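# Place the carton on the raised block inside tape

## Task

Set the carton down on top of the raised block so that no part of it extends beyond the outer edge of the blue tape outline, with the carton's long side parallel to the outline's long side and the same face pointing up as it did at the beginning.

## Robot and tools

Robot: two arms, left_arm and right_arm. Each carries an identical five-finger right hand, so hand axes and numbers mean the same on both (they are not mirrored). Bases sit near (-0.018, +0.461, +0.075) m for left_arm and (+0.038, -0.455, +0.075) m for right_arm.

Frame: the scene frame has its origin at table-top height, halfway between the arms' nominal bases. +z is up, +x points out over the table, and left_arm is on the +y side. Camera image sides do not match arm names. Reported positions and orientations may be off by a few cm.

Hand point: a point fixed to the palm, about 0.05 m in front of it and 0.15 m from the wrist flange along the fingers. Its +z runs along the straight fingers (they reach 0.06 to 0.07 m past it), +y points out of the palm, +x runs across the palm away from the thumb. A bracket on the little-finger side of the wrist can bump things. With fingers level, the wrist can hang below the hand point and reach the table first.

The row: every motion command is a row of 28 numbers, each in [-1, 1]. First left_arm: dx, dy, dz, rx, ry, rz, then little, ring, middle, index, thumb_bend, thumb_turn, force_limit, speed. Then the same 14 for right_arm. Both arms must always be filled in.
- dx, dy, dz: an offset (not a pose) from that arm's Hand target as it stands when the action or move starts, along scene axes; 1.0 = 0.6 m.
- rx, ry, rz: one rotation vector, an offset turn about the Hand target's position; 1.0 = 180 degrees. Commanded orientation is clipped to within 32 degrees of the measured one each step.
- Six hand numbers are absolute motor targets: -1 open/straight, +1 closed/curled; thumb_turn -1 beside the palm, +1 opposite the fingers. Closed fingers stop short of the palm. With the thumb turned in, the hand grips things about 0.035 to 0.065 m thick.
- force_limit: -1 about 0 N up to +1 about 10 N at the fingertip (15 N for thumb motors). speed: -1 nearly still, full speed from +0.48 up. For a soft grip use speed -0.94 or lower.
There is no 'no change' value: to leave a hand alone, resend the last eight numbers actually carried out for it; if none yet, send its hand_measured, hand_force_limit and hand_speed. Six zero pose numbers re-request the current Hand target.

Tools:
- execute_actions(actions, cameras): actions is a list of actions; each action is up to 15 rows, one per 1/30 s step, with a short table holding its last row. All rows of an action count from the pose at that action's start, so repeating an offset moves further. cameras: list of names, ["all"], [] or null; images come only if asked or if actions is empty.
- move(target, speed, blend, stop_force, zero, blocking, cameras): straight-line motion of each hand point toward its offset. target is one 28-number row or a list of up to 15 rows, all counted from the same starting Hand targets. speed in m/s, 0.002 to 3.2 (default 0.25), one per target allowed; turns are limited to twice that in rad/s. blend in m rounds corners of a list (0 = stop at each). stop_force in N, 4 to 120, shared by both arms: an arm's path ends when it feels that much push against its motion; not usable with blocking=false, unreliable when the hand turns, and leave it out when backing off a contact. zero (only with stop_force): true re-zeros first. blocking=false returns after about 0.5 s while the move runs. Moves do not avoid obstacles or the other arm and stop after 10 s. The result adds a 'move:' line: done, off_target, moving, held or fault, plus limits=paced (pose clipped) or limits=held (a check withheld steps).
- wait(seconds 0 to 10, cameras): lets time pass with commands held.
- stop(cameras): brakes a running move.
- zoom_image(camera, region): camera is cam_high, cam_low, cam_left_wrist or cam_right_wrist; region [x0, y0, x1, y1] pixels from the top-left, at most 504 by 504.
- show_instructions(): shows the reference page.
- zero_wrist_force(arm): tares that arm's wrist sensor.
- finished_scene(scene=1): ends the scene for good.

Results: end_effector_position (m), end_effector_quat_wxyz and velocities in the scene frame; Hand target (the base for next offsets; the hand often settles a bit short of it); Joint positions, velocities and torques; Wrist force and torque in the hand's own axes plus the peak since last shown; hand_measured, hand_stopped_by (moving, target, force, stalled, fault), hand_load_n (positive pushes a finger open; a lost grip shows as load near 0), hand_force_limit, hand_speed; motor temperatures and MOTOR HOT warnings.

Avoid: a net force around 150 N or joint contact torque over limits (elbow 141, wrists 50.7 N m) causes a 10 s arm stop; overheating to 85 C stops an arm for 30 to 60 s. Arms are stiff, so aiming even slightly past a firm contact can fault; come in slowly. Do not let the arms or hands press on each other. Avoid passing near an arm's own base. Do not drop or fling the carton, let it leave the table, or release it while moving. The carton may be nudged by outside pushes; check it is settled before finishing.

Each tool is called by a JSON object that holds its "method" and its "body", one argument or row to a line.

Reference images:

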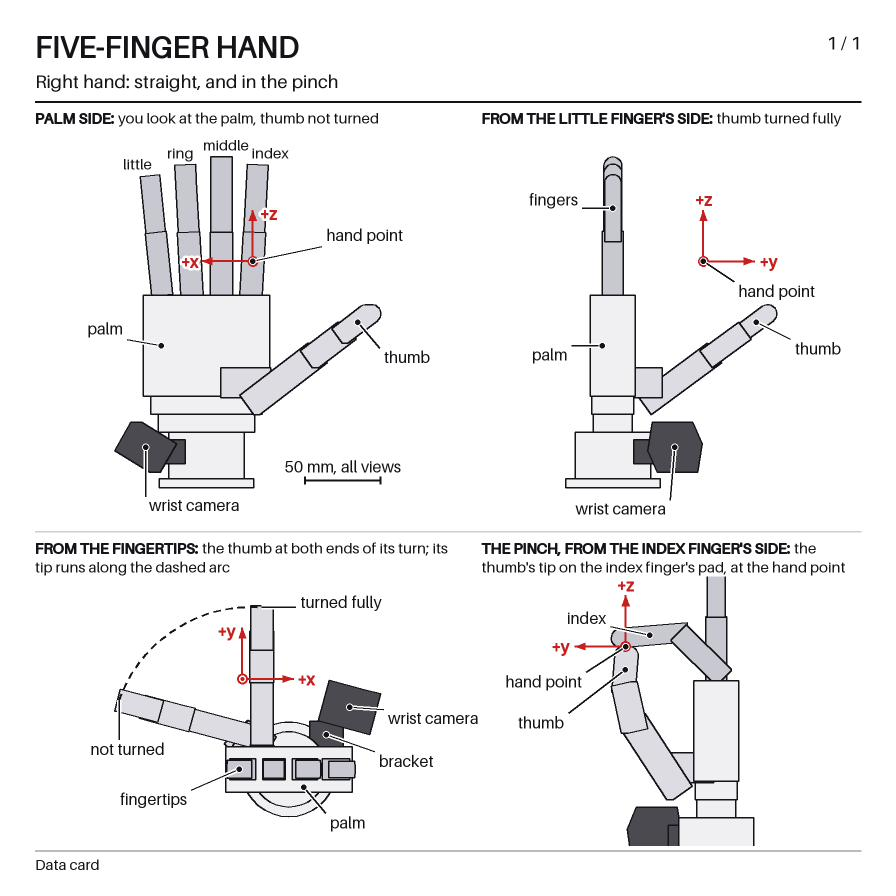

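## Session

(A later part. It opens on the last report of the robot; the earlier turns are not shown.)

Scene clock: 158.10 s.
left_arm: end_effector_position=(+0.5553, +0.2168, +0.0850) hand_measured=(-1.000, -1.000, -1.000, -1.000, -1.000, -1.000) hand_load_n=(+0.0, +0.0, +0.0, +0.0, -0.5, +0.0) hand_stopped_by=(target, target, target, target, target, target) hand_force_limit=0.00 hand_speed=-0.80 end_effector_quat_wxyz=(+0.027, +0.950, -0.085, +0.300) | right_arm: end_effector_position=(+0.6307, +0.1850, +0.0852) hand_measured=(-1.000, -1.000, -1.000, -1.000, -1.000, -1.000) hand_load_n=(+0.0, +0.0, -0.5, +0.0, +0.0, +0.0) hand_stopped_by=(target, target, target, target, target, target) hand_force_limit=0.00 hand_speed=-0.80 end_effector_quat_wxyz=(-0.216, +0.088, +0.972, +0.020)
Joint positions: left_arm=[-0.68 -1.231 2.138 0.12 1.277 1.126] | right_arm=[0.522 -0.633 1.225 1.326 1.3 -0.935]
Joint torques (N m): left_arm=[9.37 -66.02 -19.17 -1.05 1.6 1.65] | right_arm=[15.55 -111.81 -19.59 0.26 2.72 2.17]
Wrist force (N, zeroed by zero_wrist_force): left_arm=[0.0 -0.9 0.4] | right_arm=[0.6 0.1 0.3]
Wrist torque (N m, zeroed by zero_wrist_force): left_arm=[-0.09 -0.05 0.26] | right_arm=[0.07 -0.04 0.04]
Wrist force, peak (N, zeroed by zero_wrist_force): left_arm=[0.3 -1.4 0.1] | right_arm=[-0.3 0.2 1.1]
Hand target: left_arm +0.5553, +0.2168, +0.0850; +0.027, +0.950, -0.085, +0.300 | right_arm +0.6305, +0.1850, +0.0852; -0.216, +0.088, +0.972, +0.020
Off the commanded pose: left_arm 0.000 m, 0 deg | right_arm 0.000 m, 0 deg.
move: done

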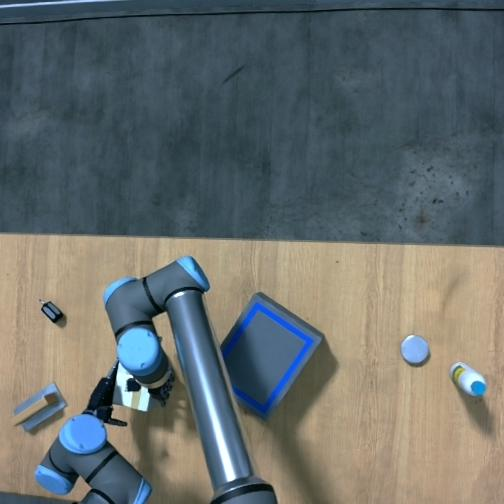

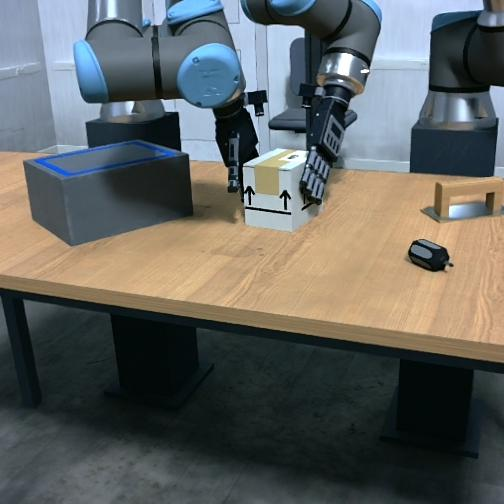

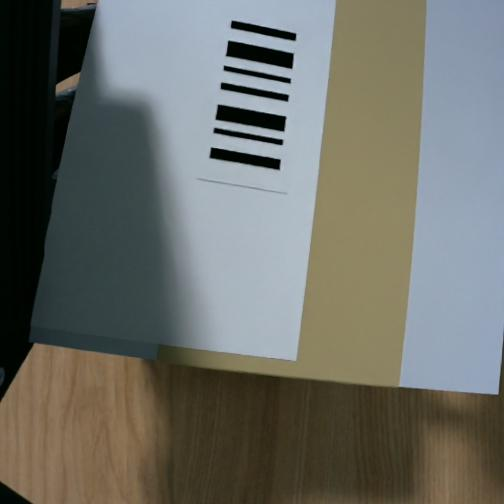

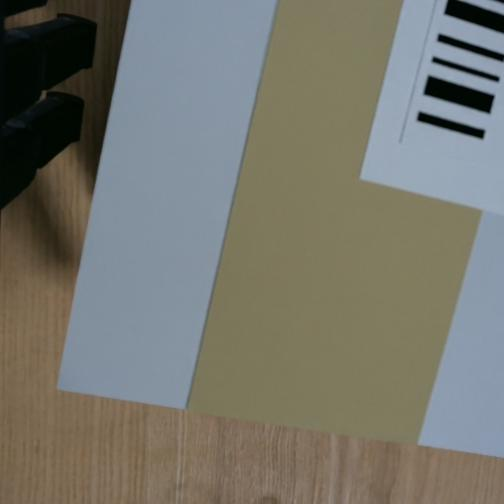

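{"method": "zoom_image", "body": {
  "camera": "cam_low",
  "region": [200, 80, 370, 240]
}}

{"method": "move", "body": {
  "target": [-0.0104,-0.0574,0, 0,0,0, -1,-1,-1,-1,-1,-1, 0, -0.8, 0.0104,0.0574,0,0,0,0, -1,-1,-1,-1,-1,-1, 0, -0.8],
  "speed": 0.01,
  "cameras": ["all"],
  "stop_force": 8
}}

Scaled by 2.965 from the camera's 504x504 image, which has a finer 720x720 frame.

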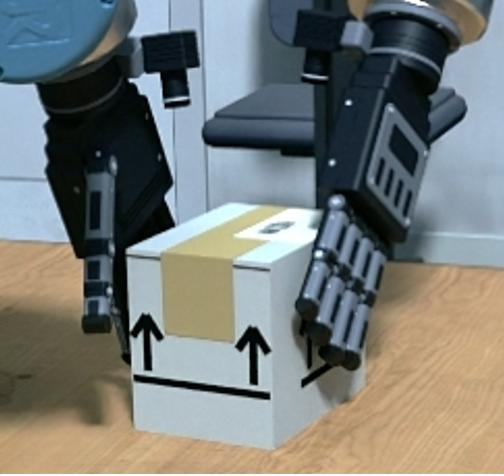

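Scene clock: 162.77 s.
left_arm: end_effector_position=(+0.5533, +0.2059, +0.0850) hand_measured=(-1.000, -1.000, -1.000, -1.000, -1.000, -1.000) hand_load_n=(+0.5, +0.0, +0.0, +0.0, +0.0, +0.0) hand_stopped_by=(target, target, target, target, target, target) hand_force_limit=0.00 hand_speed=-0.80 end_effector_quat_wxyz=(+0.027, +0.950, -0.085, +0.300) | right_arm: end_effector_position=(+0.6325, +0.1960, +0.0852) hand_measured=(-1.000, -1.000, -1.000, -1.000, -1.000, -1.000) hand_load_n=(+0.0, +0.0, +0.0, -0.5, +0.0, +0.0) hand_stopped_by=(target, target, target, target, target, target) hand_force_limit=0.00 hand_speed=-0.80 end_effector_quat_wxyz=(-0.216, +0.088, +0.972, +0.020)
Joint positions: left_arm=[-0.701 -1.227 2.134 0.126 1.266 1.107] | right_arm=[0.532 -0.62 1.198 1.337 1.297 -0.926]
Joint torques (N m): left_arm=[6.94 -69.39 -19.94 -2.74 5.87 3.07] | right_arm=[-9.85 -113.79 -22.06 0.01 0.62 -2.22]
Wrist force (N, zeroed by zero_wrist_force): left_arm=[-1.4 -8.4 -1.2] | right_arm=[-0.7 -7.2 -0.1]
Wrist torque (N m, zeroed by zero_wrist_force): left_arm=[0.19 0.04 -0.45] | right_arm=[-0.05 0.00 -0.22]
Wrist force, peak (N, zeroed by zero_wrist_force): left_arm=[0.6 -15.5 -1.2] | right_arm=[-0.3 -14.5 -1.1]
Hand target: left_arm +0.5533, +0.2059, +0.0850; +0.027, +0.950, -0.085, +0.300 (not the last commanded pose) | right_arm +0.6325, +0.1960, +0.0852; -0.216, +0.088, +0.972, +0.020 (not the last commanded pose)
Off the commanded pose: left_arm 0.024 m, 0 deg | right_arm 0.024 m, 0 deg.
move: contact (left_arm, right_arm)

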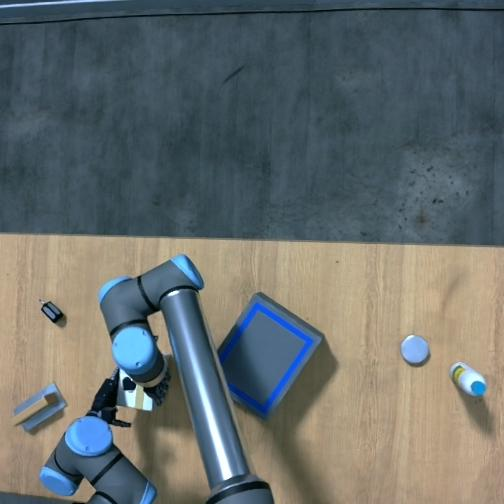

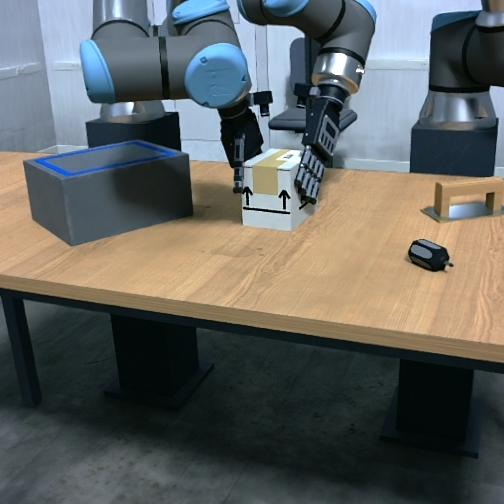

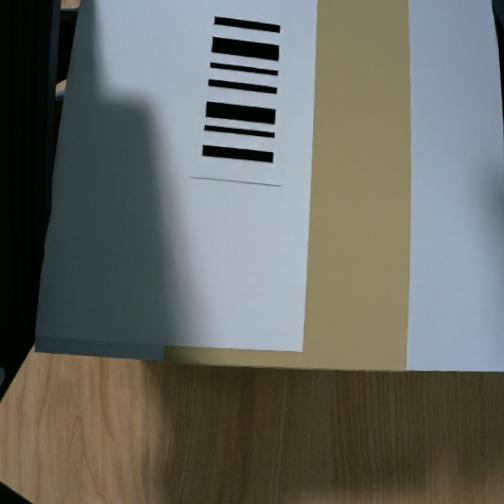

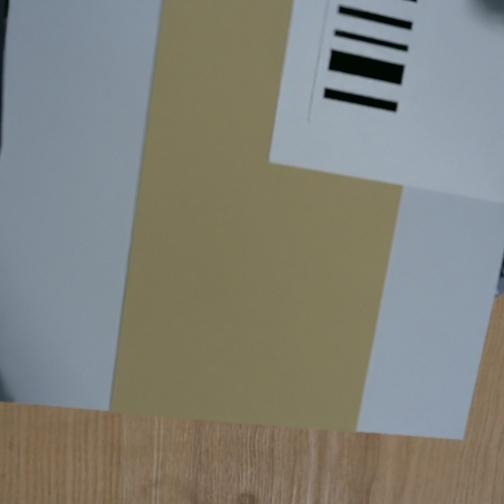

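{"method": "move", "body": {
  "target": [-0.0052,-0.0287,0, 0,0,0, -1,-1,-1,-1,-1,-1, 0, -0.8, 0.0052,0.0287,0,0,0,0, -1,-1,-1,-1,-1,-1, 0, -0.8],
  "speed": 0.005,
  "cameras": ["all"],
  "stop_force": 12
}}

Scene clock: 170.03 s.
left_arm: end_effector_position=(+0.5531, +0.2054, +0.0850) hand_measured=(-1.000, -1.000, -1.000, -1.000, -1.000, -1.000) hand_load_n=(+1.5, +0.0, +0.0, +0.0, +0.0, +0.0) hand_stopped_by=(target, target, target, target, target, target) hand_force_limit=0.00 hand_speed=-0.80 end_effector_quat_wxyz=(+0.027, +0.950, -0.085, +0.300) | right_arm: end_effector_position=(+0.6327, +0.1963, +0.0851) hand_measured=(-1.000, -1.000, -1.000, -1.000, -1.000, -1.000) hand_load_n=(+0.5, +0.0, +0.0, +0.0, +0.0, +0.0) hand_stopped_by=(target, target, target, target, target, target) hand_force_limit=0.00 hand_speed=-0.80 end_effector_quat_wxyz=(-0.216, +0.088, +0.972, +0.020)
Joint positions: left_arm=[-0.702 -1.227 2.134 0.126 1.266 1.106] | right_arm=[0.533 -0.62 1.197 1.337 1.297 -0.925]
Joint torques (N m): left_arm=[-0.93 -72.77 -24.46 -3.91 9.17 3.36] | right_arm=[-7.52 -115.35 -24.97 -1.86 -5.3 -2]
Wrist force (N, zeroed by zero_wrist_force): left_arm=[0.5 -18.9 0.4] | right_arm=[0.6 -17.6 -1.5]
Wrist torque (N m, zeroed by zero_wrist_force): left_arm=[0.47 0.01 -0.80] | right_arm=[0.06 0.11 -0.55]
Wrist force, peak (N, zeroed by zero_wrist_force): left_arm=[1.6 -23.8 1.8] | right_arm=[1.3 -24.0 0.1]
Hand target: left_arm +0.5531, +0.2054, +0.0850; +0.027, +0.950, -0.085, +0.300 (not the last commanded pose) | right_arm +0.6327, +0.1963, +0.0851; -0.216, +0.088, +0.972, +0.020 (not the last commanded pose)
Off the commanded pose: left_arm 0.017 m, 0 deg | right_arm 0.017 m, 0 deg.
move: contact (left_arm, right_arm)

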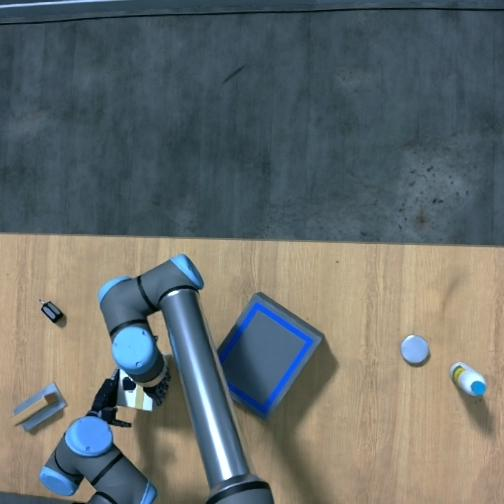

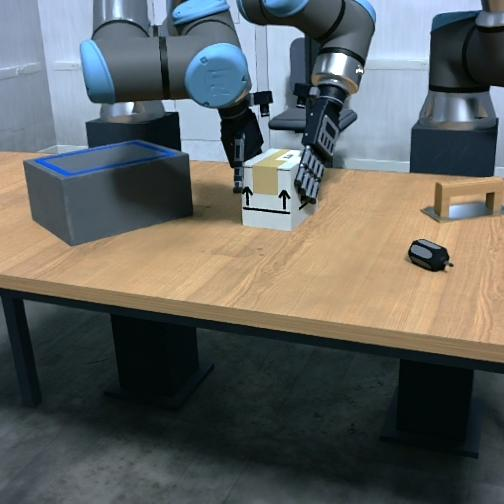

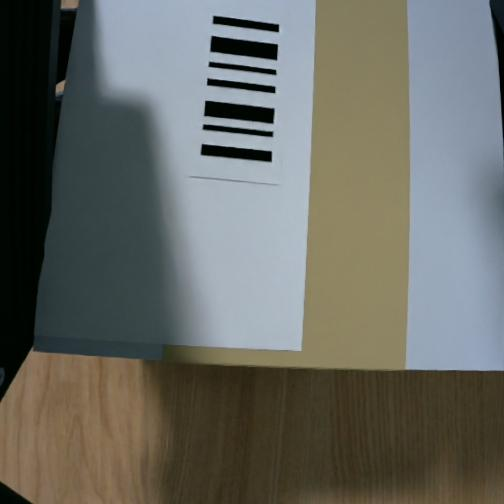

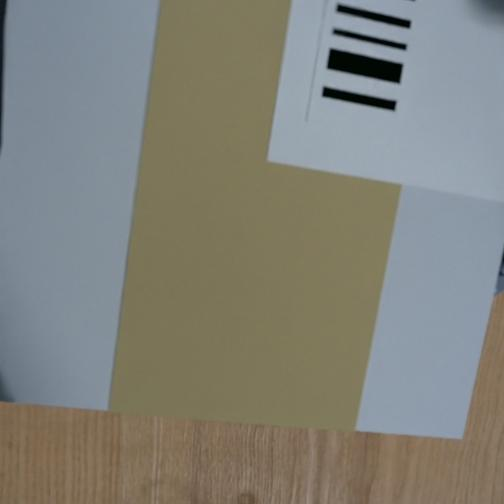

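{"method": "move", "body": {
  "target": [0,0,0.05, 0,0,0, -1,-1,-1,-1,-1,-1, 0, -0.8, 0,0,0.05,0,0,0, -1,-1,-1,-1,-1,-1, 0, -0.8],
  "speed": 0.03,
  "cameras": ["all"]
}}

Scene clock: 190.10 s.
left_arm: end_effector_position=(+0.5532, +0.2054, +0.1152) hand_measured=(-1.000, -1.000, -1.000, -1.000, -1.000, -1.000) hand_load_n=(+1.5, +0.0, +0.0, +0.0, +0.0, +0.0) hand_stopped_by=(target, target, target, target, target, target) hand_force_limit=0.00 hand_speed=-0.80 end_effector_quat_wxyz=(+0.027, +0.950, -0.085, +0.300) | right_arm: end_effector_position=(+0.6327, +0.1963, +0.1154) hand_measured=(-1.000, -1.000, -1.000, -1.000, -1.000, -1.000) hand_load_n=(+0.5, +0.0, +0.0, +0.0, +0.0, +0.0) hand_stopped_by=(target, target, target, target, target, target) hand_force_limit=0.00 hand_speed=-0.80 end_effector_quat_wxyz=(-0.216, +0.088, +0.972, +0.020)
Joint positions: left_arm=[-0.702 -1.272 2.119 0.185 1.266 1.106] | right_arm=[0.533 -0.648 1.192 1.371 1.297 -0.925]
Joint torques (N m): left_arm=[-2.05 -45.96 -29.85 -3.46 7.64 2.53] | right_arm=[-7.09 -83.56 -47.79 0.05 -4.15 -1.71]
Wrist force (N, zeroed by zero_wrist_force): left_arm=[-0.9 -19.2 4.8] | right_arm=[1.2 -18.1 2.5]
Wrist torque (N m, zeroed by zero_wrist_force): left_arm=[0.17 -0.30 -0.91] | right_arm=[-0.06 -0.27 -0.63]
Wrist force, peak (N, zeroed by zero_wrist_force): left_arm=[-0.9 -19.2 4.8] | right_arm=[1.8 -18.5 1.4]
Hand target: left_arm +0.5531, +0.2054, +0.1150; +0.027, +0.950, -0.085, +0.300 | right_arm +0.6327, +0.1963, +0.1151; -0.216, +0.088, +0.972, +0.020
Off the commanded pose: left_arm 0.000 m, 0 deg | right_arm 0.000 m, 0 deg.
move: done

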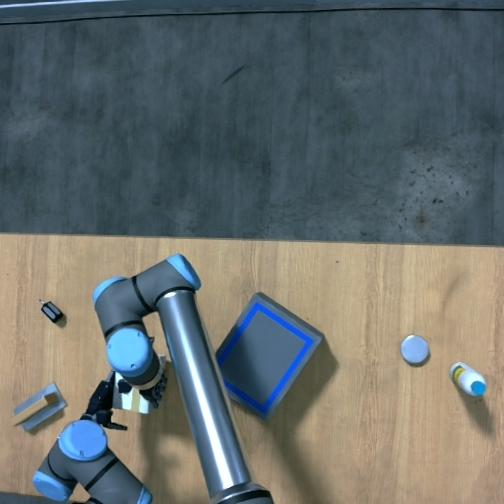

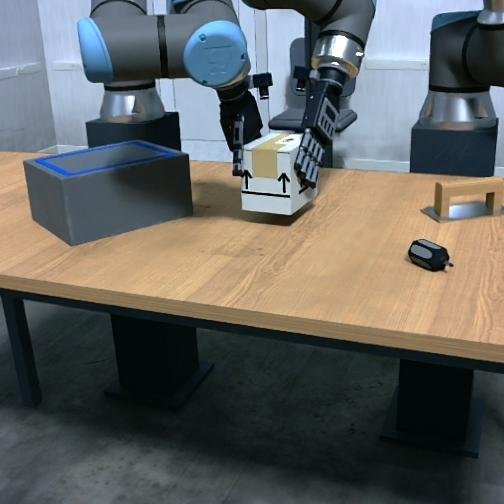

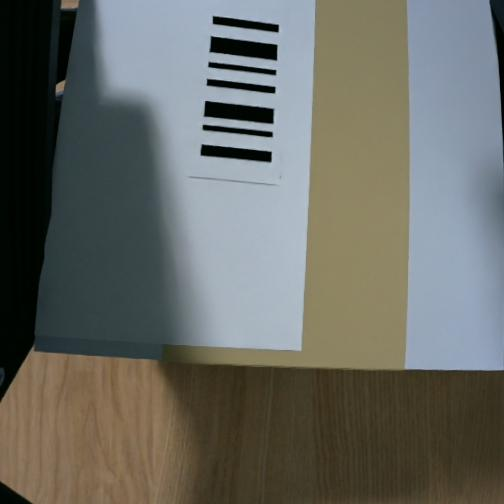

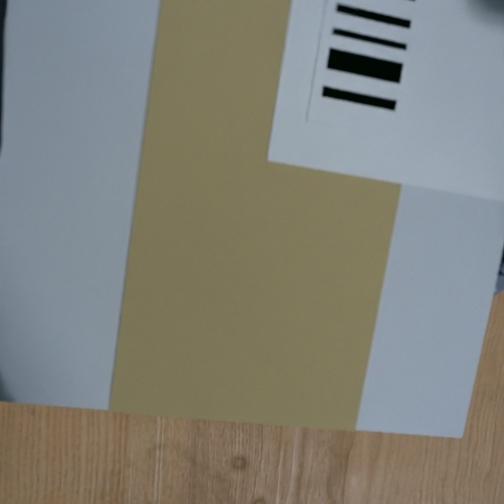

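{"method": "move", "body": {
  "target": [-0.00012,-0.00066,0.1333, 0,0,0, -1,-1,-1,-1,-1,-1, 0, -0.8, 0.00012,0.00066,0.1333,0,0,0, -1,-1,-1,-1,-1,-1, 0, -0.8],
  "speed": 0.06
}}

{"method": "move", "body": {
  "target": [0,0,0.1333, 0,0,0, -1,-1,-1,-1,-1,-1, 0, -0.8, 0,0,0.1333,0,0,0, -1,-1,-1,-1,-1,-1, 0, -0.8],
  "speed": 0.06,
  "cameras": ["all"]
}}

Scene clock: 198.80 s.
left_arm: end_effector_position=(+0.5531, +0.2050, +0.1951) hand_measured=(-1.000, -1.000, -1.000, -1.000, -1.000, -1.000) hand_load_n=(+3.0, +0.0, +0.0, +0.0, +0.0, +0.0) hand_stopped_by=(target, target, target, target, target, target) hand_force_limit=0.00 hand_speed=-0.80 end_effector_quat_wxyz=(+0.027, +0.950, -0.085, +0.300) | right_arm: end_effector_position=(+0.6328, +0.1968, +0.1954) hand_measured=(-1.000, -1.000, -1.000, -1.000, -1.000, -1.000) hand_load_n=(+1.5, +0.0, -0.5, +0.0, +0.0, +0.0) hand_stopped_by=(target, target, target, target, target, target) hand_force_limit=0.00 hand_speed=-0.80 end_effector_quat_wxyz=(-0.215, +0.088, +0.972, +0.020)
Joint positions: left_arm=[-0.703 -1.377 2.067 0.342 1.265 1.105] | right_arm=[0.533 -0.715 1.163 1.467 1.297 -0.925]
Joint torques (N m): left_arm=[-33.32 -37.58 -34.14 -5.06 5.84 -1.68] | right_arm=[26.88 -91.45 -35.04 -4.25 -7.47 1.8]
Wrist force (N, zeroed by zero_wrist_force): left_arm=[2.6 -32.7 6.0] | right_arm=[3.8 -31.2 4.9]
Wrist torque (N m, zeroed by zero_wrist_force): left_arm=[0.56 -0.38 -1.31] | right_arm=[0.12 -0.32 -1.16]
Wrist force, peak (N, zeroed by zero_wrist_force): left_arm=[2.6 -32.7 6.0] | right_arm=[4.4 -31.2 5.0]
Hand target: left_arm +0.5531, +0.2050, +0.1950; +0.027, +0.950, -0.085, +0.300 | right_arm +0.6327, +0.1967, +0.1951; -0.216, +0.088, +0.972, +0.020
Off the commanded pose: left_arm 0.000 m, 0 deg | right_arm 0.000 m, 0 deg.
move: done

Scene clock: 200.43 s.
left_arm: end_effector_position=(+0.5531, +0.2050, +0.2751) hand_measured=(-1.000, -1.000, -1.000, -1.000, -1.000, -1.000) hand_load_n=(+3.0, +0.0, +0.0, +0.0, +0.0, +0.0) hand_stopped_by=(target, target, target, target, target, target) hand_force_limit=0.00 hand_speed=-0.80 end_effector_quat_wxyz=(+0.027, +0.950, -0.085, +0.300) end_effector_velocity=(+0.000, -0.001, -0.002) end_effector_angular_velocity=(+0.000, -0.002, -0.001) | right_arm: end_effector_position=(+0.6328, +0.1968, +0.2754) hand_measured=(-1.000, -1.000, -1.000, -1.000, -1.000, -1.000) hand_load_n=(+1.5, +0.0, +0.0, +0.0, +0.0, +0.0) hand_stopped_by=(target, target, target, target, target, target) hand_force_limit=0.00 hand_speed=-0.80 end_effector_quat_wxyz=(-0.215, +0.088, +0.972, +0.020)
Joint positions: left_arm=[-0.703 -1.461 1.996 0.496 1.265 1.105] | right_arm=[0.533 -0.77 1.114 1.571 1.297 -0.925]
Joint velocities: left_arm=[-0.002 0.001 0.002 -0.005 -0.001 0] | right_arm=[within noise]
Joint torques (N m): left_arm=[-26.78 -33.57 -37.2 -5.3 10.75 1.81] | right_arm=[20.57 -83.84 -35.66 -4.64 -7.54 1.82]
Wrist force (N, zeroed by zero_wrist_force): left_arm=[3.9 -34.3 7.0] | right_arm=[5.8 -33.0 6.2]
Wrist torque (N m, zeroed by zero_wrist_force): left_arm=[0.60 -0.34 -1.37] | right_arm=[0.09 -0.41 -1.19]
Wrist force, peak (N, zeroed by zero_wrist_force): left_arm=[4.2 -34.7 7.3] | right_arm=[6.5 -33.3 5.8]
Hand target: left_arm +0.5531, +0.2050, +0.2750; +0.027, +0.950, -0.085, +0.300 | right_arm +0.6327, +0.1967, +0.2751; -0.216, +0.088, +0.972, +0.020
Off the commanded pose: left_arm 0.000 m, 0 deg | right_arm 0.000 m, 0 deg.
move: done

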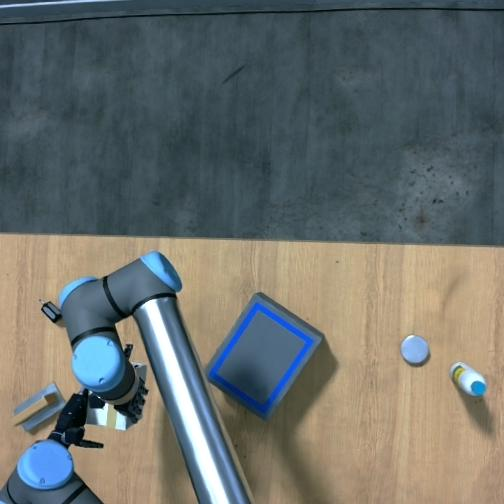

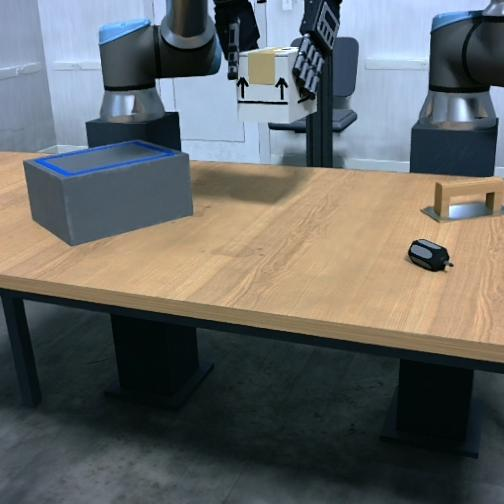

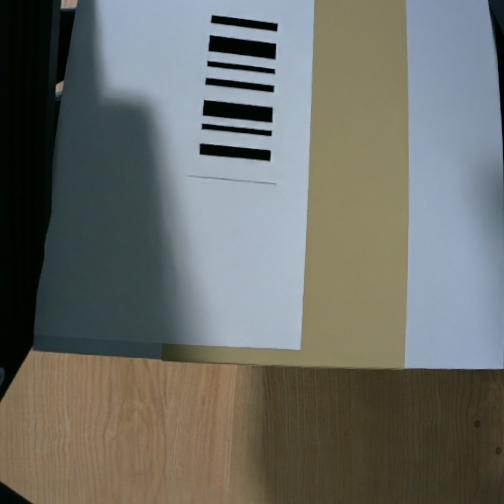

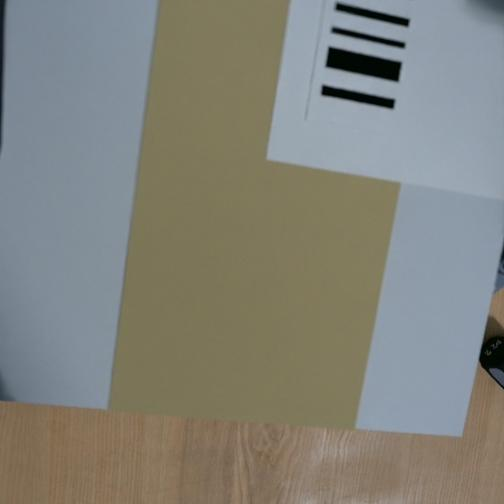

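{"method": "move", "body": {
  "target": [0.0352,-0.1563,0, 0,0,-0.05, -1,-1,-1,-1,-1,-1, 0, -0.8, 0.0313,-0.1770,0,0,0,-0.05, -1,-1,-1,-1,-1,-1, 0, -0.8],
  "speed": 0.05,
  "cameras": ["all"]
}}

Scene clock: 205.57 s.
left_arm: end_effector_position=(+0.5742, +0.1110, +0.2749) hand_measured=(-1.000, -1.000, -1.000, -1.000, -1.000, -1.000) hand_load_n=(+2.5, +0.0, +0.0, +0.0, +0.0, +0.0) hand_stopped_by=(target, target, target, target, target, target) hand_force_limit=0.00 hand_speed=-0.80 end_effector_quat_wxyz=(+0.050, +0.940, -0.160, +0.297) | right_arm: end_effector_position=(+0.6515, +0.0903, +0.2751) hand_measured=(-1.000, -1.000, -1.000, -1.000, -1.000, -1.000) hand_load_n=(+1.5, +0.0, +0.0, +0.0, +0.0, +0.0) hand_stopped_by=(target, target, target, target, target, target) hand_force_limit=0.00 hand_speed=-0.80 end_effector_quat_wxyz=(-0.213, +0.164, +0.962, +0.037) end_effector_velocity=(+0.000, +0.002, +0.000) end_effector_angular_velocity=(+0.001, -0.001, +0.003)
Joint positions: left_arm=[-0.767 -1.362 1.875 0.497 1.314 1.189] | right_arm=[0.403 -0.88 1.308 1.479 1.288 -0.898]
Joint velocities: left_arm=[within noise] | right_arm=[0.003 0.002 -0.005 0.001 0 -0.001]
Joint torques (N m): left_arm=[-13.89 -72.04 -38.71 2.01 8 -1.58] | right_arm=[25.5 -75.78 -61.61 2.23 -7.58 -0.04]
Wrist force (N, zeroed by zero_wrist_force): left_arm=[1.2 -31.9 6.3] | right_arm=[2.8 -30.7 4.7]
Wrist torque (N m, zeroed by zero_wrist_force): left_arm=[0.45 -0.36 -1.56] | right_arm=[0.03 -0.30 -1.12]
Wrist force, peak (N, zeroed by zero_wrist_force): left_arm=[3.6 -34.0 7.5] | right_arm=[6.5 -32.7 5.6]
Hand target: left_arm +0.5742, +0.1113, +0.2750; +0.050, +0.940, -0.159, +0.297 | right_arm +0.6515, +0.0905, +0.2751; -0.213, +0.164, +0.962, +0.036
Off the commanded pose: left_arm 0.000 m, 0 deg | right_arm 0.000 m, 0 deg.
move: done

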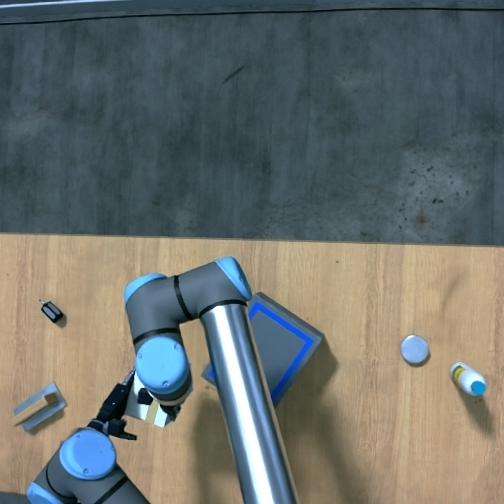

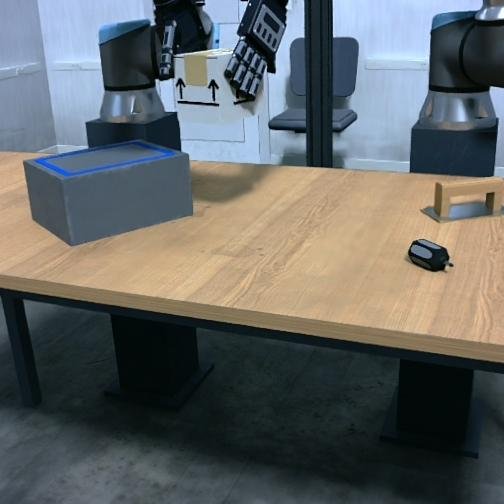

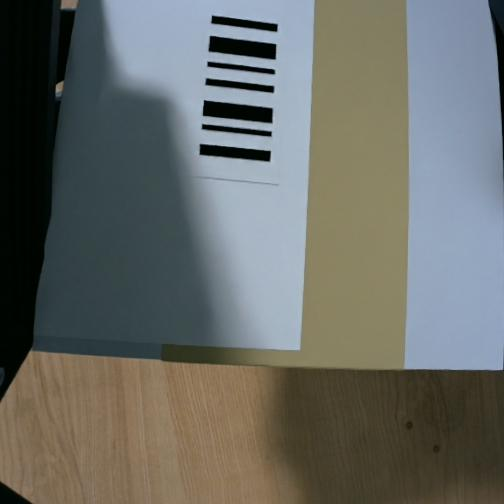

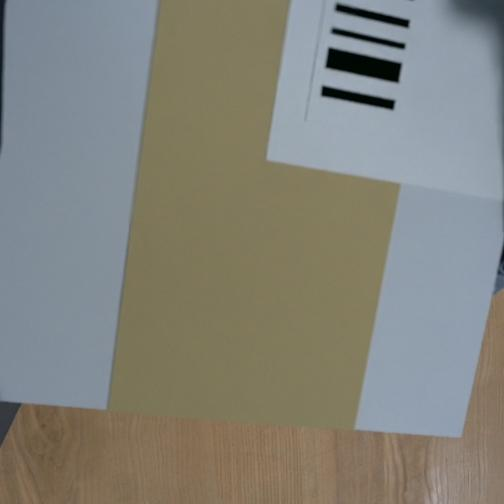

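{"method": "move", "body": {
  "target": [0.0427,-0.1787,0, 0,0,-0.05, -1,-1,-1,-1,-1,-1, 0, -0.8, 0.0357,-0.1982,0,0,0,-0.05, -1,-1,-1,-1,-1,-1, 0, -0.8],
  "speed": 0.06,
  "cameras": ["all"]
}}

Scene clock: 210.57 s.
left_arm: end_effector_position=(+0.5997, +0.0038, +0.2749) hand_measured=(-1.000, -1.000, -1.000, -1.000, -1.000, -1.000) hand_load_n=(+2.5, +0.0, +0.0, +0.0, +0.0, +0.0) hand_stopped_by=(target, target, target, target, target, target) hand_force_limit=0.00 hand_speed=-0.80 end_effector_quat_wxyz=(+0.073, +0.925, -0.233, +0.292) end_effector_velocity=(+0.000, +0.005, +0.000) end_effector_angular_velocity=(+0.002, +0.000, +0.006) | right_arm: end_effector_position=(+0.6729, -0.0286, +0.2751) hand_measured=(-1.000, -1.000, -1.000, -1.000, -1.000, -1.000) hand_load_n=(+1.0, +0.0, +0.0, +0.0, +0.0, +0.0) hand_stopped_by=(target, target, target, target, target, target) hand_force_limit=0.00 hand_speed=-0.80 end_effector_quat_wxyz=(-0.210, +0.239, +0.947, +0.053)
Joint positions: left_arm=[-0.823 -1.238 1.705 0.522 1.369 1.275] | right_arm=[0.242 -0.968 1.46 1.416 1.289 -0.902]
Joint velocities: left_arm=[0.003 -0.004 0.006 0 -0.002 -0.002] | right_arm=[within noise]
Joint torques (N m): left_arm=[-16.91 -83.22 -36.2 -0.23 8.13 -1.96] | right_arm=[27.67 -69.89 -57.79 1.39 -4.22 -0.53]
Wrist force (N, zeroed by zero_wrist_force): left_arm=[-0.1 -33.1 3.6] | right_arm=[0.6 -31.8 2.8]
Wrist torque (N m, zeroed by zero_wrist_force): left_arm=[0.41 -0.31 -1.53] | right_arm=[0.12 -0.26 -1.08]
Wrist force, peak (N, zeroed by zero_wrist_force): left_arm=[3.1 -32.9 6.1] | right_arm=[3.9 -32.1 5.0]
Hand target: left_arm +0.5998, +0.0040, +0.2750; +0.073, +0.925, -0.233, +0.292 | right_arm +0.6729, -0.0284, +0.2751; -0.210, +0.239, +0.947, +0.053
Off the commanded pose: left_arm 0.000 m, 0 deg | right_arm 0.000 m, 0 deg.
move: done

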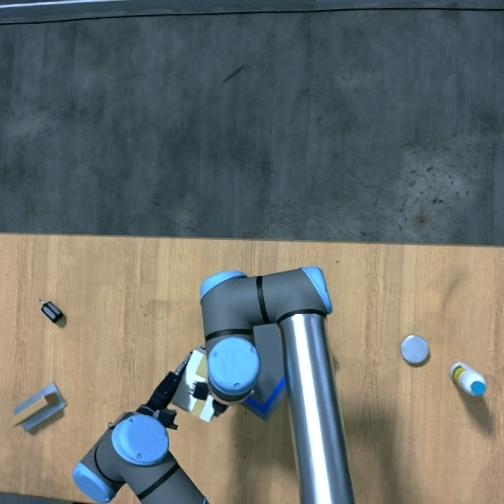

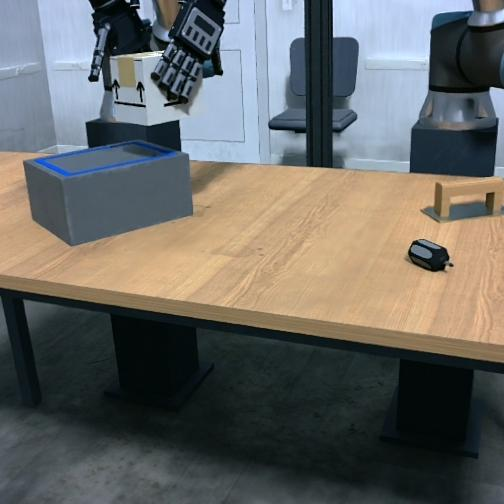

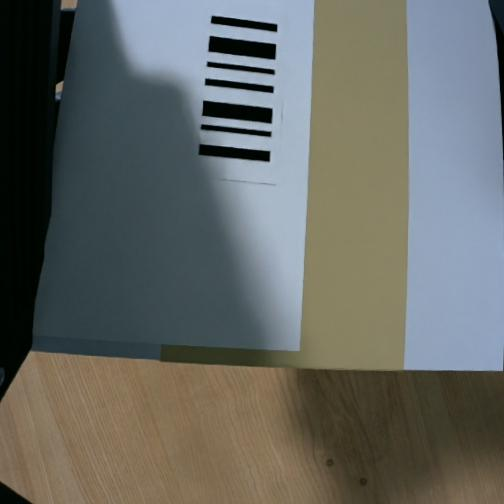

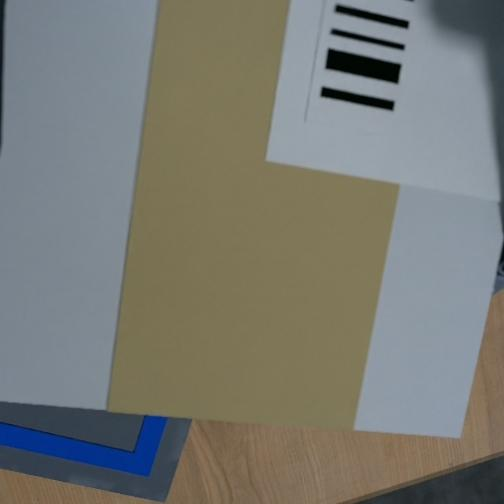

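{"method": "zoom_image", "body": {
  "camera": "cam_right_wrist",
  "region": [0, 340, 504, 504]
}}

{"method": "zoom_image", "body": {
  "camera": "cam_high",
  "region": [130, 300, 300, 470]
}}

Scaled by 1.000.

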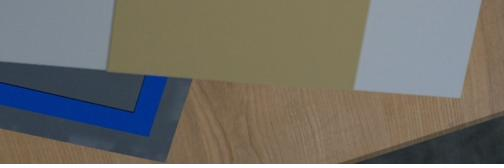

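Scaled by 2.965 from the camera's 504x504 image, which has a finer 720x720 frame.

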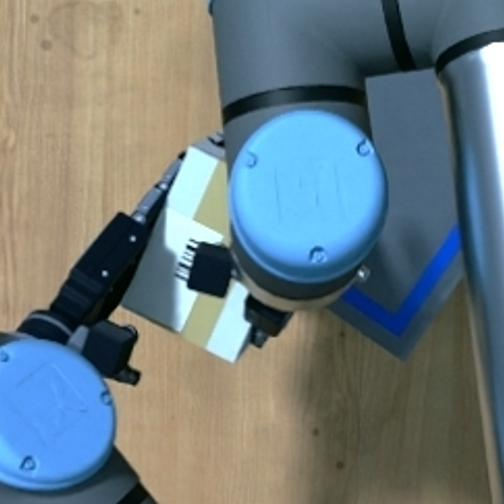

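{"method": "move", "body": {
  "target": [0.0488,-0.2010,0, 0,0,-0.0472, -1,-1,-1,-1,-1,-1, 0, -0.8, 0.0395,-0.2187,0,0,0,-0.0472, -1,-1,-1,-1,-1,-1, 0, -0.8],
  "speed": 0.06,
  "cameras": ["all"]
}}

Scene clock: 222.90 s.
left_arm: end_effector_position=(+0.6289, -0.1166, +0.2749) hand_measured=(-1.000, -1.000, -1.000, -1.000, -1.000, -1.000) hand_load_n=(+2.0, +0.0, +0.0, +0.0, +0.0, +0.0) hand_stopped_by=(target, target, target, target, target, target) hand_force_limit=0.00 hand_speed=-0.80 end_effector_quat_wxyz=(+0.095, +0.905, -0.301, +0.286) | right_arm: end_effector_position=(+0.6965, -0.1597, +0.2751) hand_measured=(-1.000, -1.000, -1.000, -1.000, -1.000, -1.000) hand_load_n=(+1.0, +0.0, +0.0, +0.0, +0.0, +0.0) hand_stopped_by=(target, target, target, target, target, target) hand_force_limit=0.00 hand_speed=-0.80 end_effector_quat_wxyz=(-0.205, +0.308, +0.926, +0.068)
Joint positions: left_arm=[-0.875 -1.084 1.477 0.583 1.423 1.357] | right_arm=[0.05 -1.027 1.561 1.386 1.304 -0.945]
Joint torques (N m): left_arm=[-15.75 -95.25 -37.31 -3.18 7.32 -2.03] | right_arm=[23.89 -66.68 -55.3 -1.14 -5.57 1.65]
Wrist force (N, zeroed by zero_wrist_force): left_arm=[-0.9 -29.3 3.1] | right_arm=[0.4 -29.0 3.3]
Wrist torque (N m, zeroed by zero_wrist_force): left_arm=[0.43 -0.17 -1.40] | right_arm=[-0.03 -0.34 -0.96]
Wrist force, peak (N, zeroed by zero_wrist_force): left_arm=[0.5 -34.0 3.9] | right_arm=[1.8 -33.1 3.1]
Hand target: left_arm +0.6291, -0.1166, +0.2750; +0.095, +0.905, -0.301, +0.286 | right_arm +0.6966, -0.1596, +0.2751; -0.205, +0.308, +0.926, +0.069
Off the commanded pose: left_arm 0.000 m, 0 deg | right_arm 0.000 m, 0 deg.
move: done

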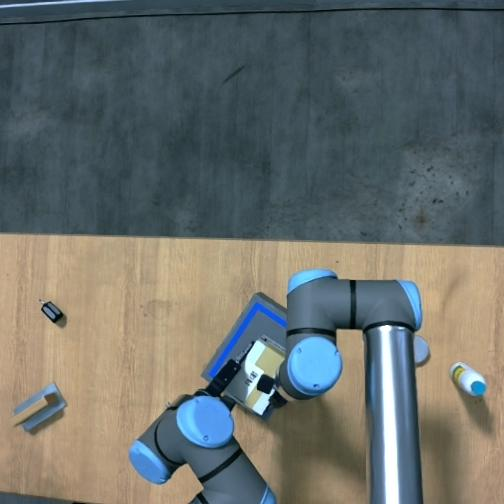

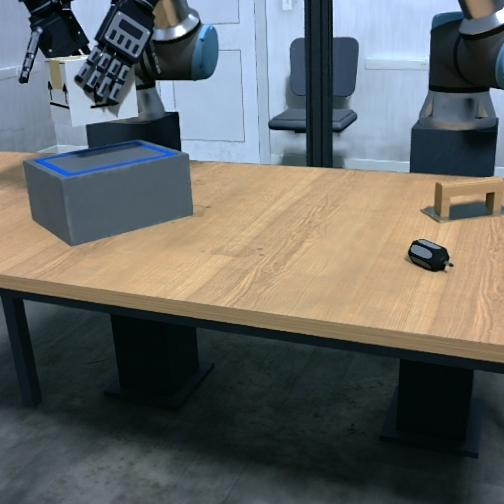

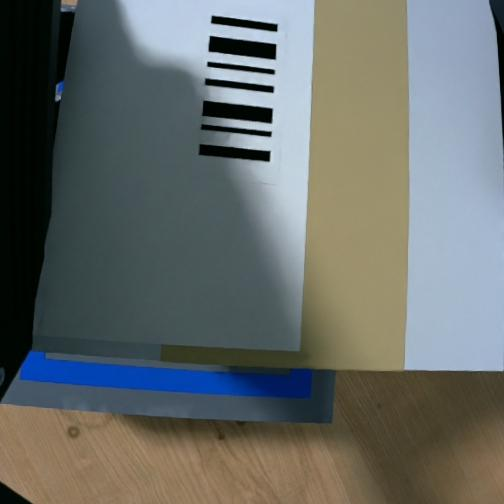

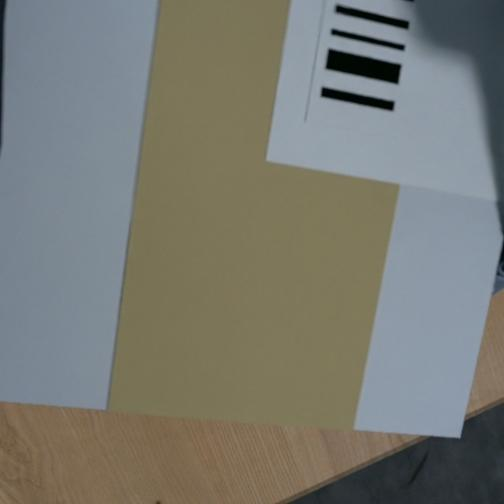

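{"method": "zoom_image", "body": {
  "camera": "cam_left_wrist",
  "region": [0, 320, 252, 440]
}}

{"method": "zoom_image", "body": {
  "camera": "cam_left_wrist",
  "region": [252, 320, 504, 440]
}}

{"method": "zoom_image", "body": {
  "camera": "cam_high",
  "region": [180, 280, 340, 440]
}}

Scaled by 2.000 from the camera's 504x504 image, which has a finer 720x720 frame.

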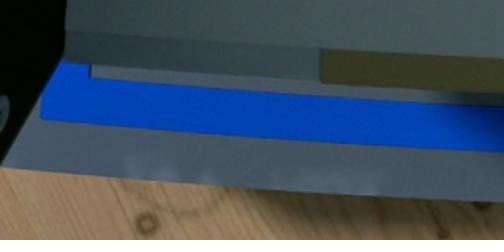

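Scaled by 2.000 from the camera's 504x504 image, which has a finer 720x720 frame.

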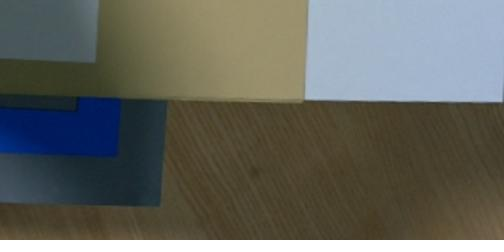

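Scaled by 3.150 from the camera's 504x504 image, which has a finer 720x720 frame.

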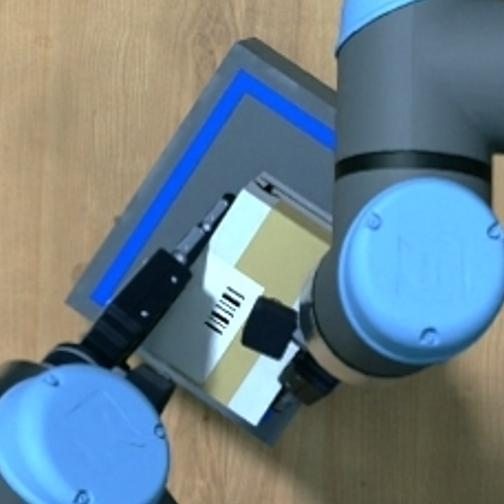

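{"method": "move", "body": {
  "target": [0.0092,0.0139,-0.0833, 0,0,0, -1,-1,-1,-1,-1,-1, 0, -0.8, 0.0092,0.0139,-0.0833,0,0,0, -1,-1,-1,-1,-1,-1, 0, -0.8],
  "speed": 0.05,
  "cameras": ["all"]
}}

{"method": "zoom_image", "body": {
  "camera": "cam_low",
  "region": [0, 40, 220, 260]
}}

{"method": "zoom_image", "body": {
  "camera": "cam_high",
  "region": [180, 280, 340, 440]
}}

{"method": "zoom_image", "body": {
  "camera": "cam_left_wrist",
  "region": [0, 300, 504, 504]
}}

Scene clock: 238.20 s.
left_arm: end_effector_position=(+0.6347, -0.1081, +0.2247) hand_measured=(-1.000, -1.000, -1.000, -1.000, -1.000, -1.000) hand_load_n=(+2.0, +0.0, +0.0, +0.0, +0.0, +0.0) hand_stopped_by=(target, target, target, target, target, target) hand_force_limit=0.00 hand_speed=-0.80 end_effector_quat_wxyz=(+0.095, +0.905, -0.301, +0.286) end_effector_velocity=(+0.000, +0.001, +0.003) end_effector_angular_velocity=(+0.002, +0.001, +0.001) | right_arm: end_effector_position=(+0.7022, -0.1512, +0.2249) hand_measured=(-1.000, -1.000, -1.000, -1.000, -1.000, -1.000) hand_load_n=(+1.0, +0.0, +0.0, +0.0, +0.0, +0.0) hand_stopped_by=(target, target, target, target, target, target) hand_force_limit=0.00 hand_speed=-0.80 end_effector_quat_wxyz=(-0.205, +0.308, +0.926, +0.069) end_effector_velocity=(-0.001, -0.001, +0.003) end_effector_angular_velocity=(-0.001, +0.001, -0.001)
Joint positions: left_arm=[-0.861 -1.051 1.522 0.503 1.43 1.368] | right_arm=[0.062 -0.972 1.572 1.317 1.3 -0.933]
Joint velocities: left_arm=[0.001 -0.002 -0.003 0.007 -0.001 0.001] | right_arm=[-0.001 -0.004 0 0.005 0.001 0]
Joint torques (N m): left_arm=[-33.75 -101.52 -51.46 3.19 10.53 1.49] | right_arm=[6.49 -93.71 -38.39 6 -6.9 -0.25]
Wrist force (N, zeroed by zero_wrist_force): left_arm=[-1.4 -27.6 3.5] | right_arm=[-0.5 -26.8 2.8]
Wrist torque (N m, zeroed by zero_wrist_force): left_arm=[0.36 -0.25 -1.31] | right_arm=[0.05 -0.23 -1.05]
Wrist force, peak (N, zeroed by zero_wrist_force): left_arm=[-0.8 -29.9 3.3] | right_arm=[0.2 -29.5 2.4]
Hand target: left_arm +0.6346, -0.1082, +0.2250; +0.095, +0.905, -0.301, +0.286 | right_arm +0.7022, -0.1513, +0.2251; -0.205, +0.308, +0.926, +0.069
Off the commanded pose: left_arm 0.000 m, 0 deg | right_arm 0.000 m, 0 deg.
move: done

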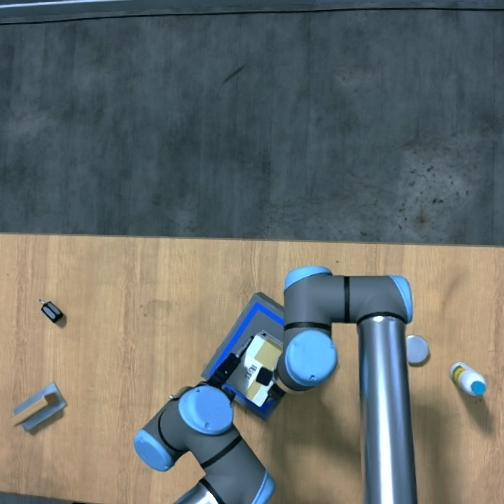

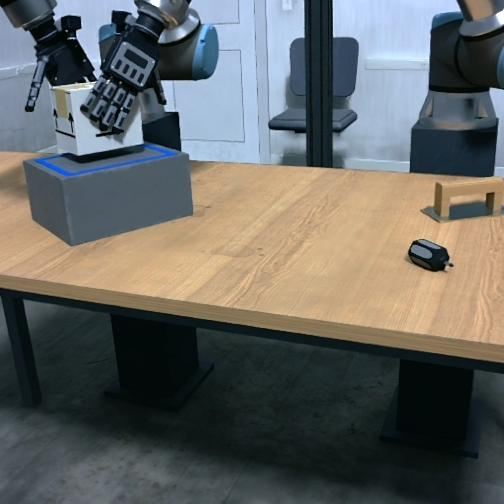

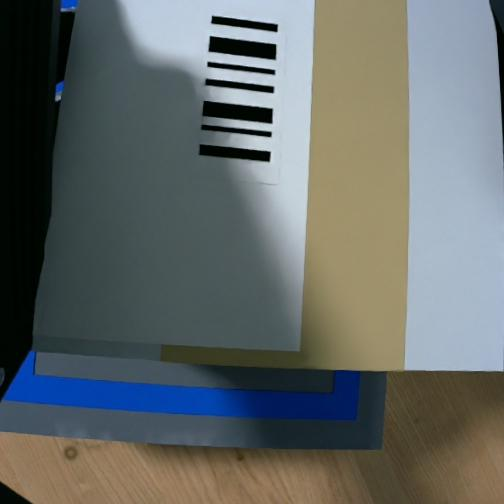

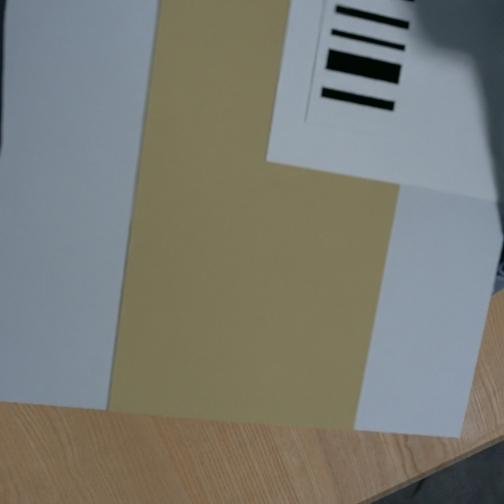

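Scaled by 2.291 from the camera's 504x504 image, which has a finer 720x720 frame.

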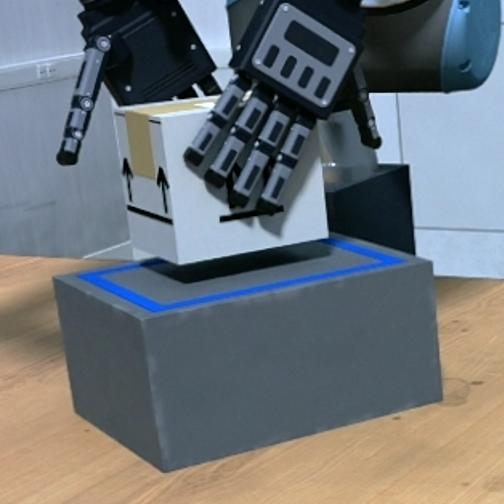

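Scaled by 3.150 from the camera's 504x504 image, which has a finer 720x720 frame.

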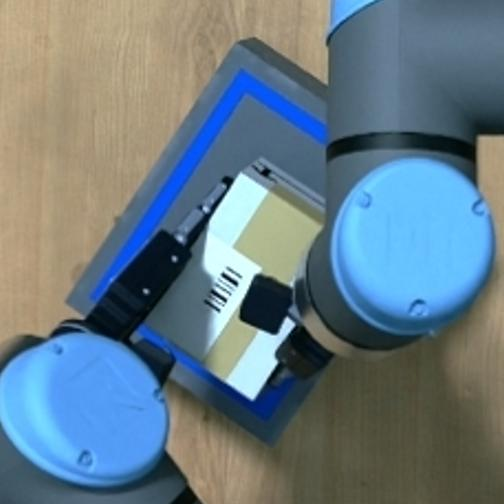

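Scaled by 1.000.

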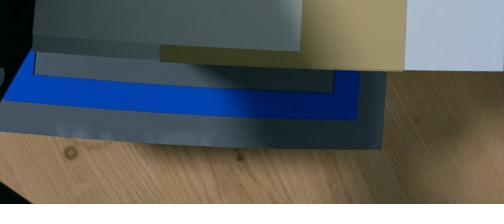

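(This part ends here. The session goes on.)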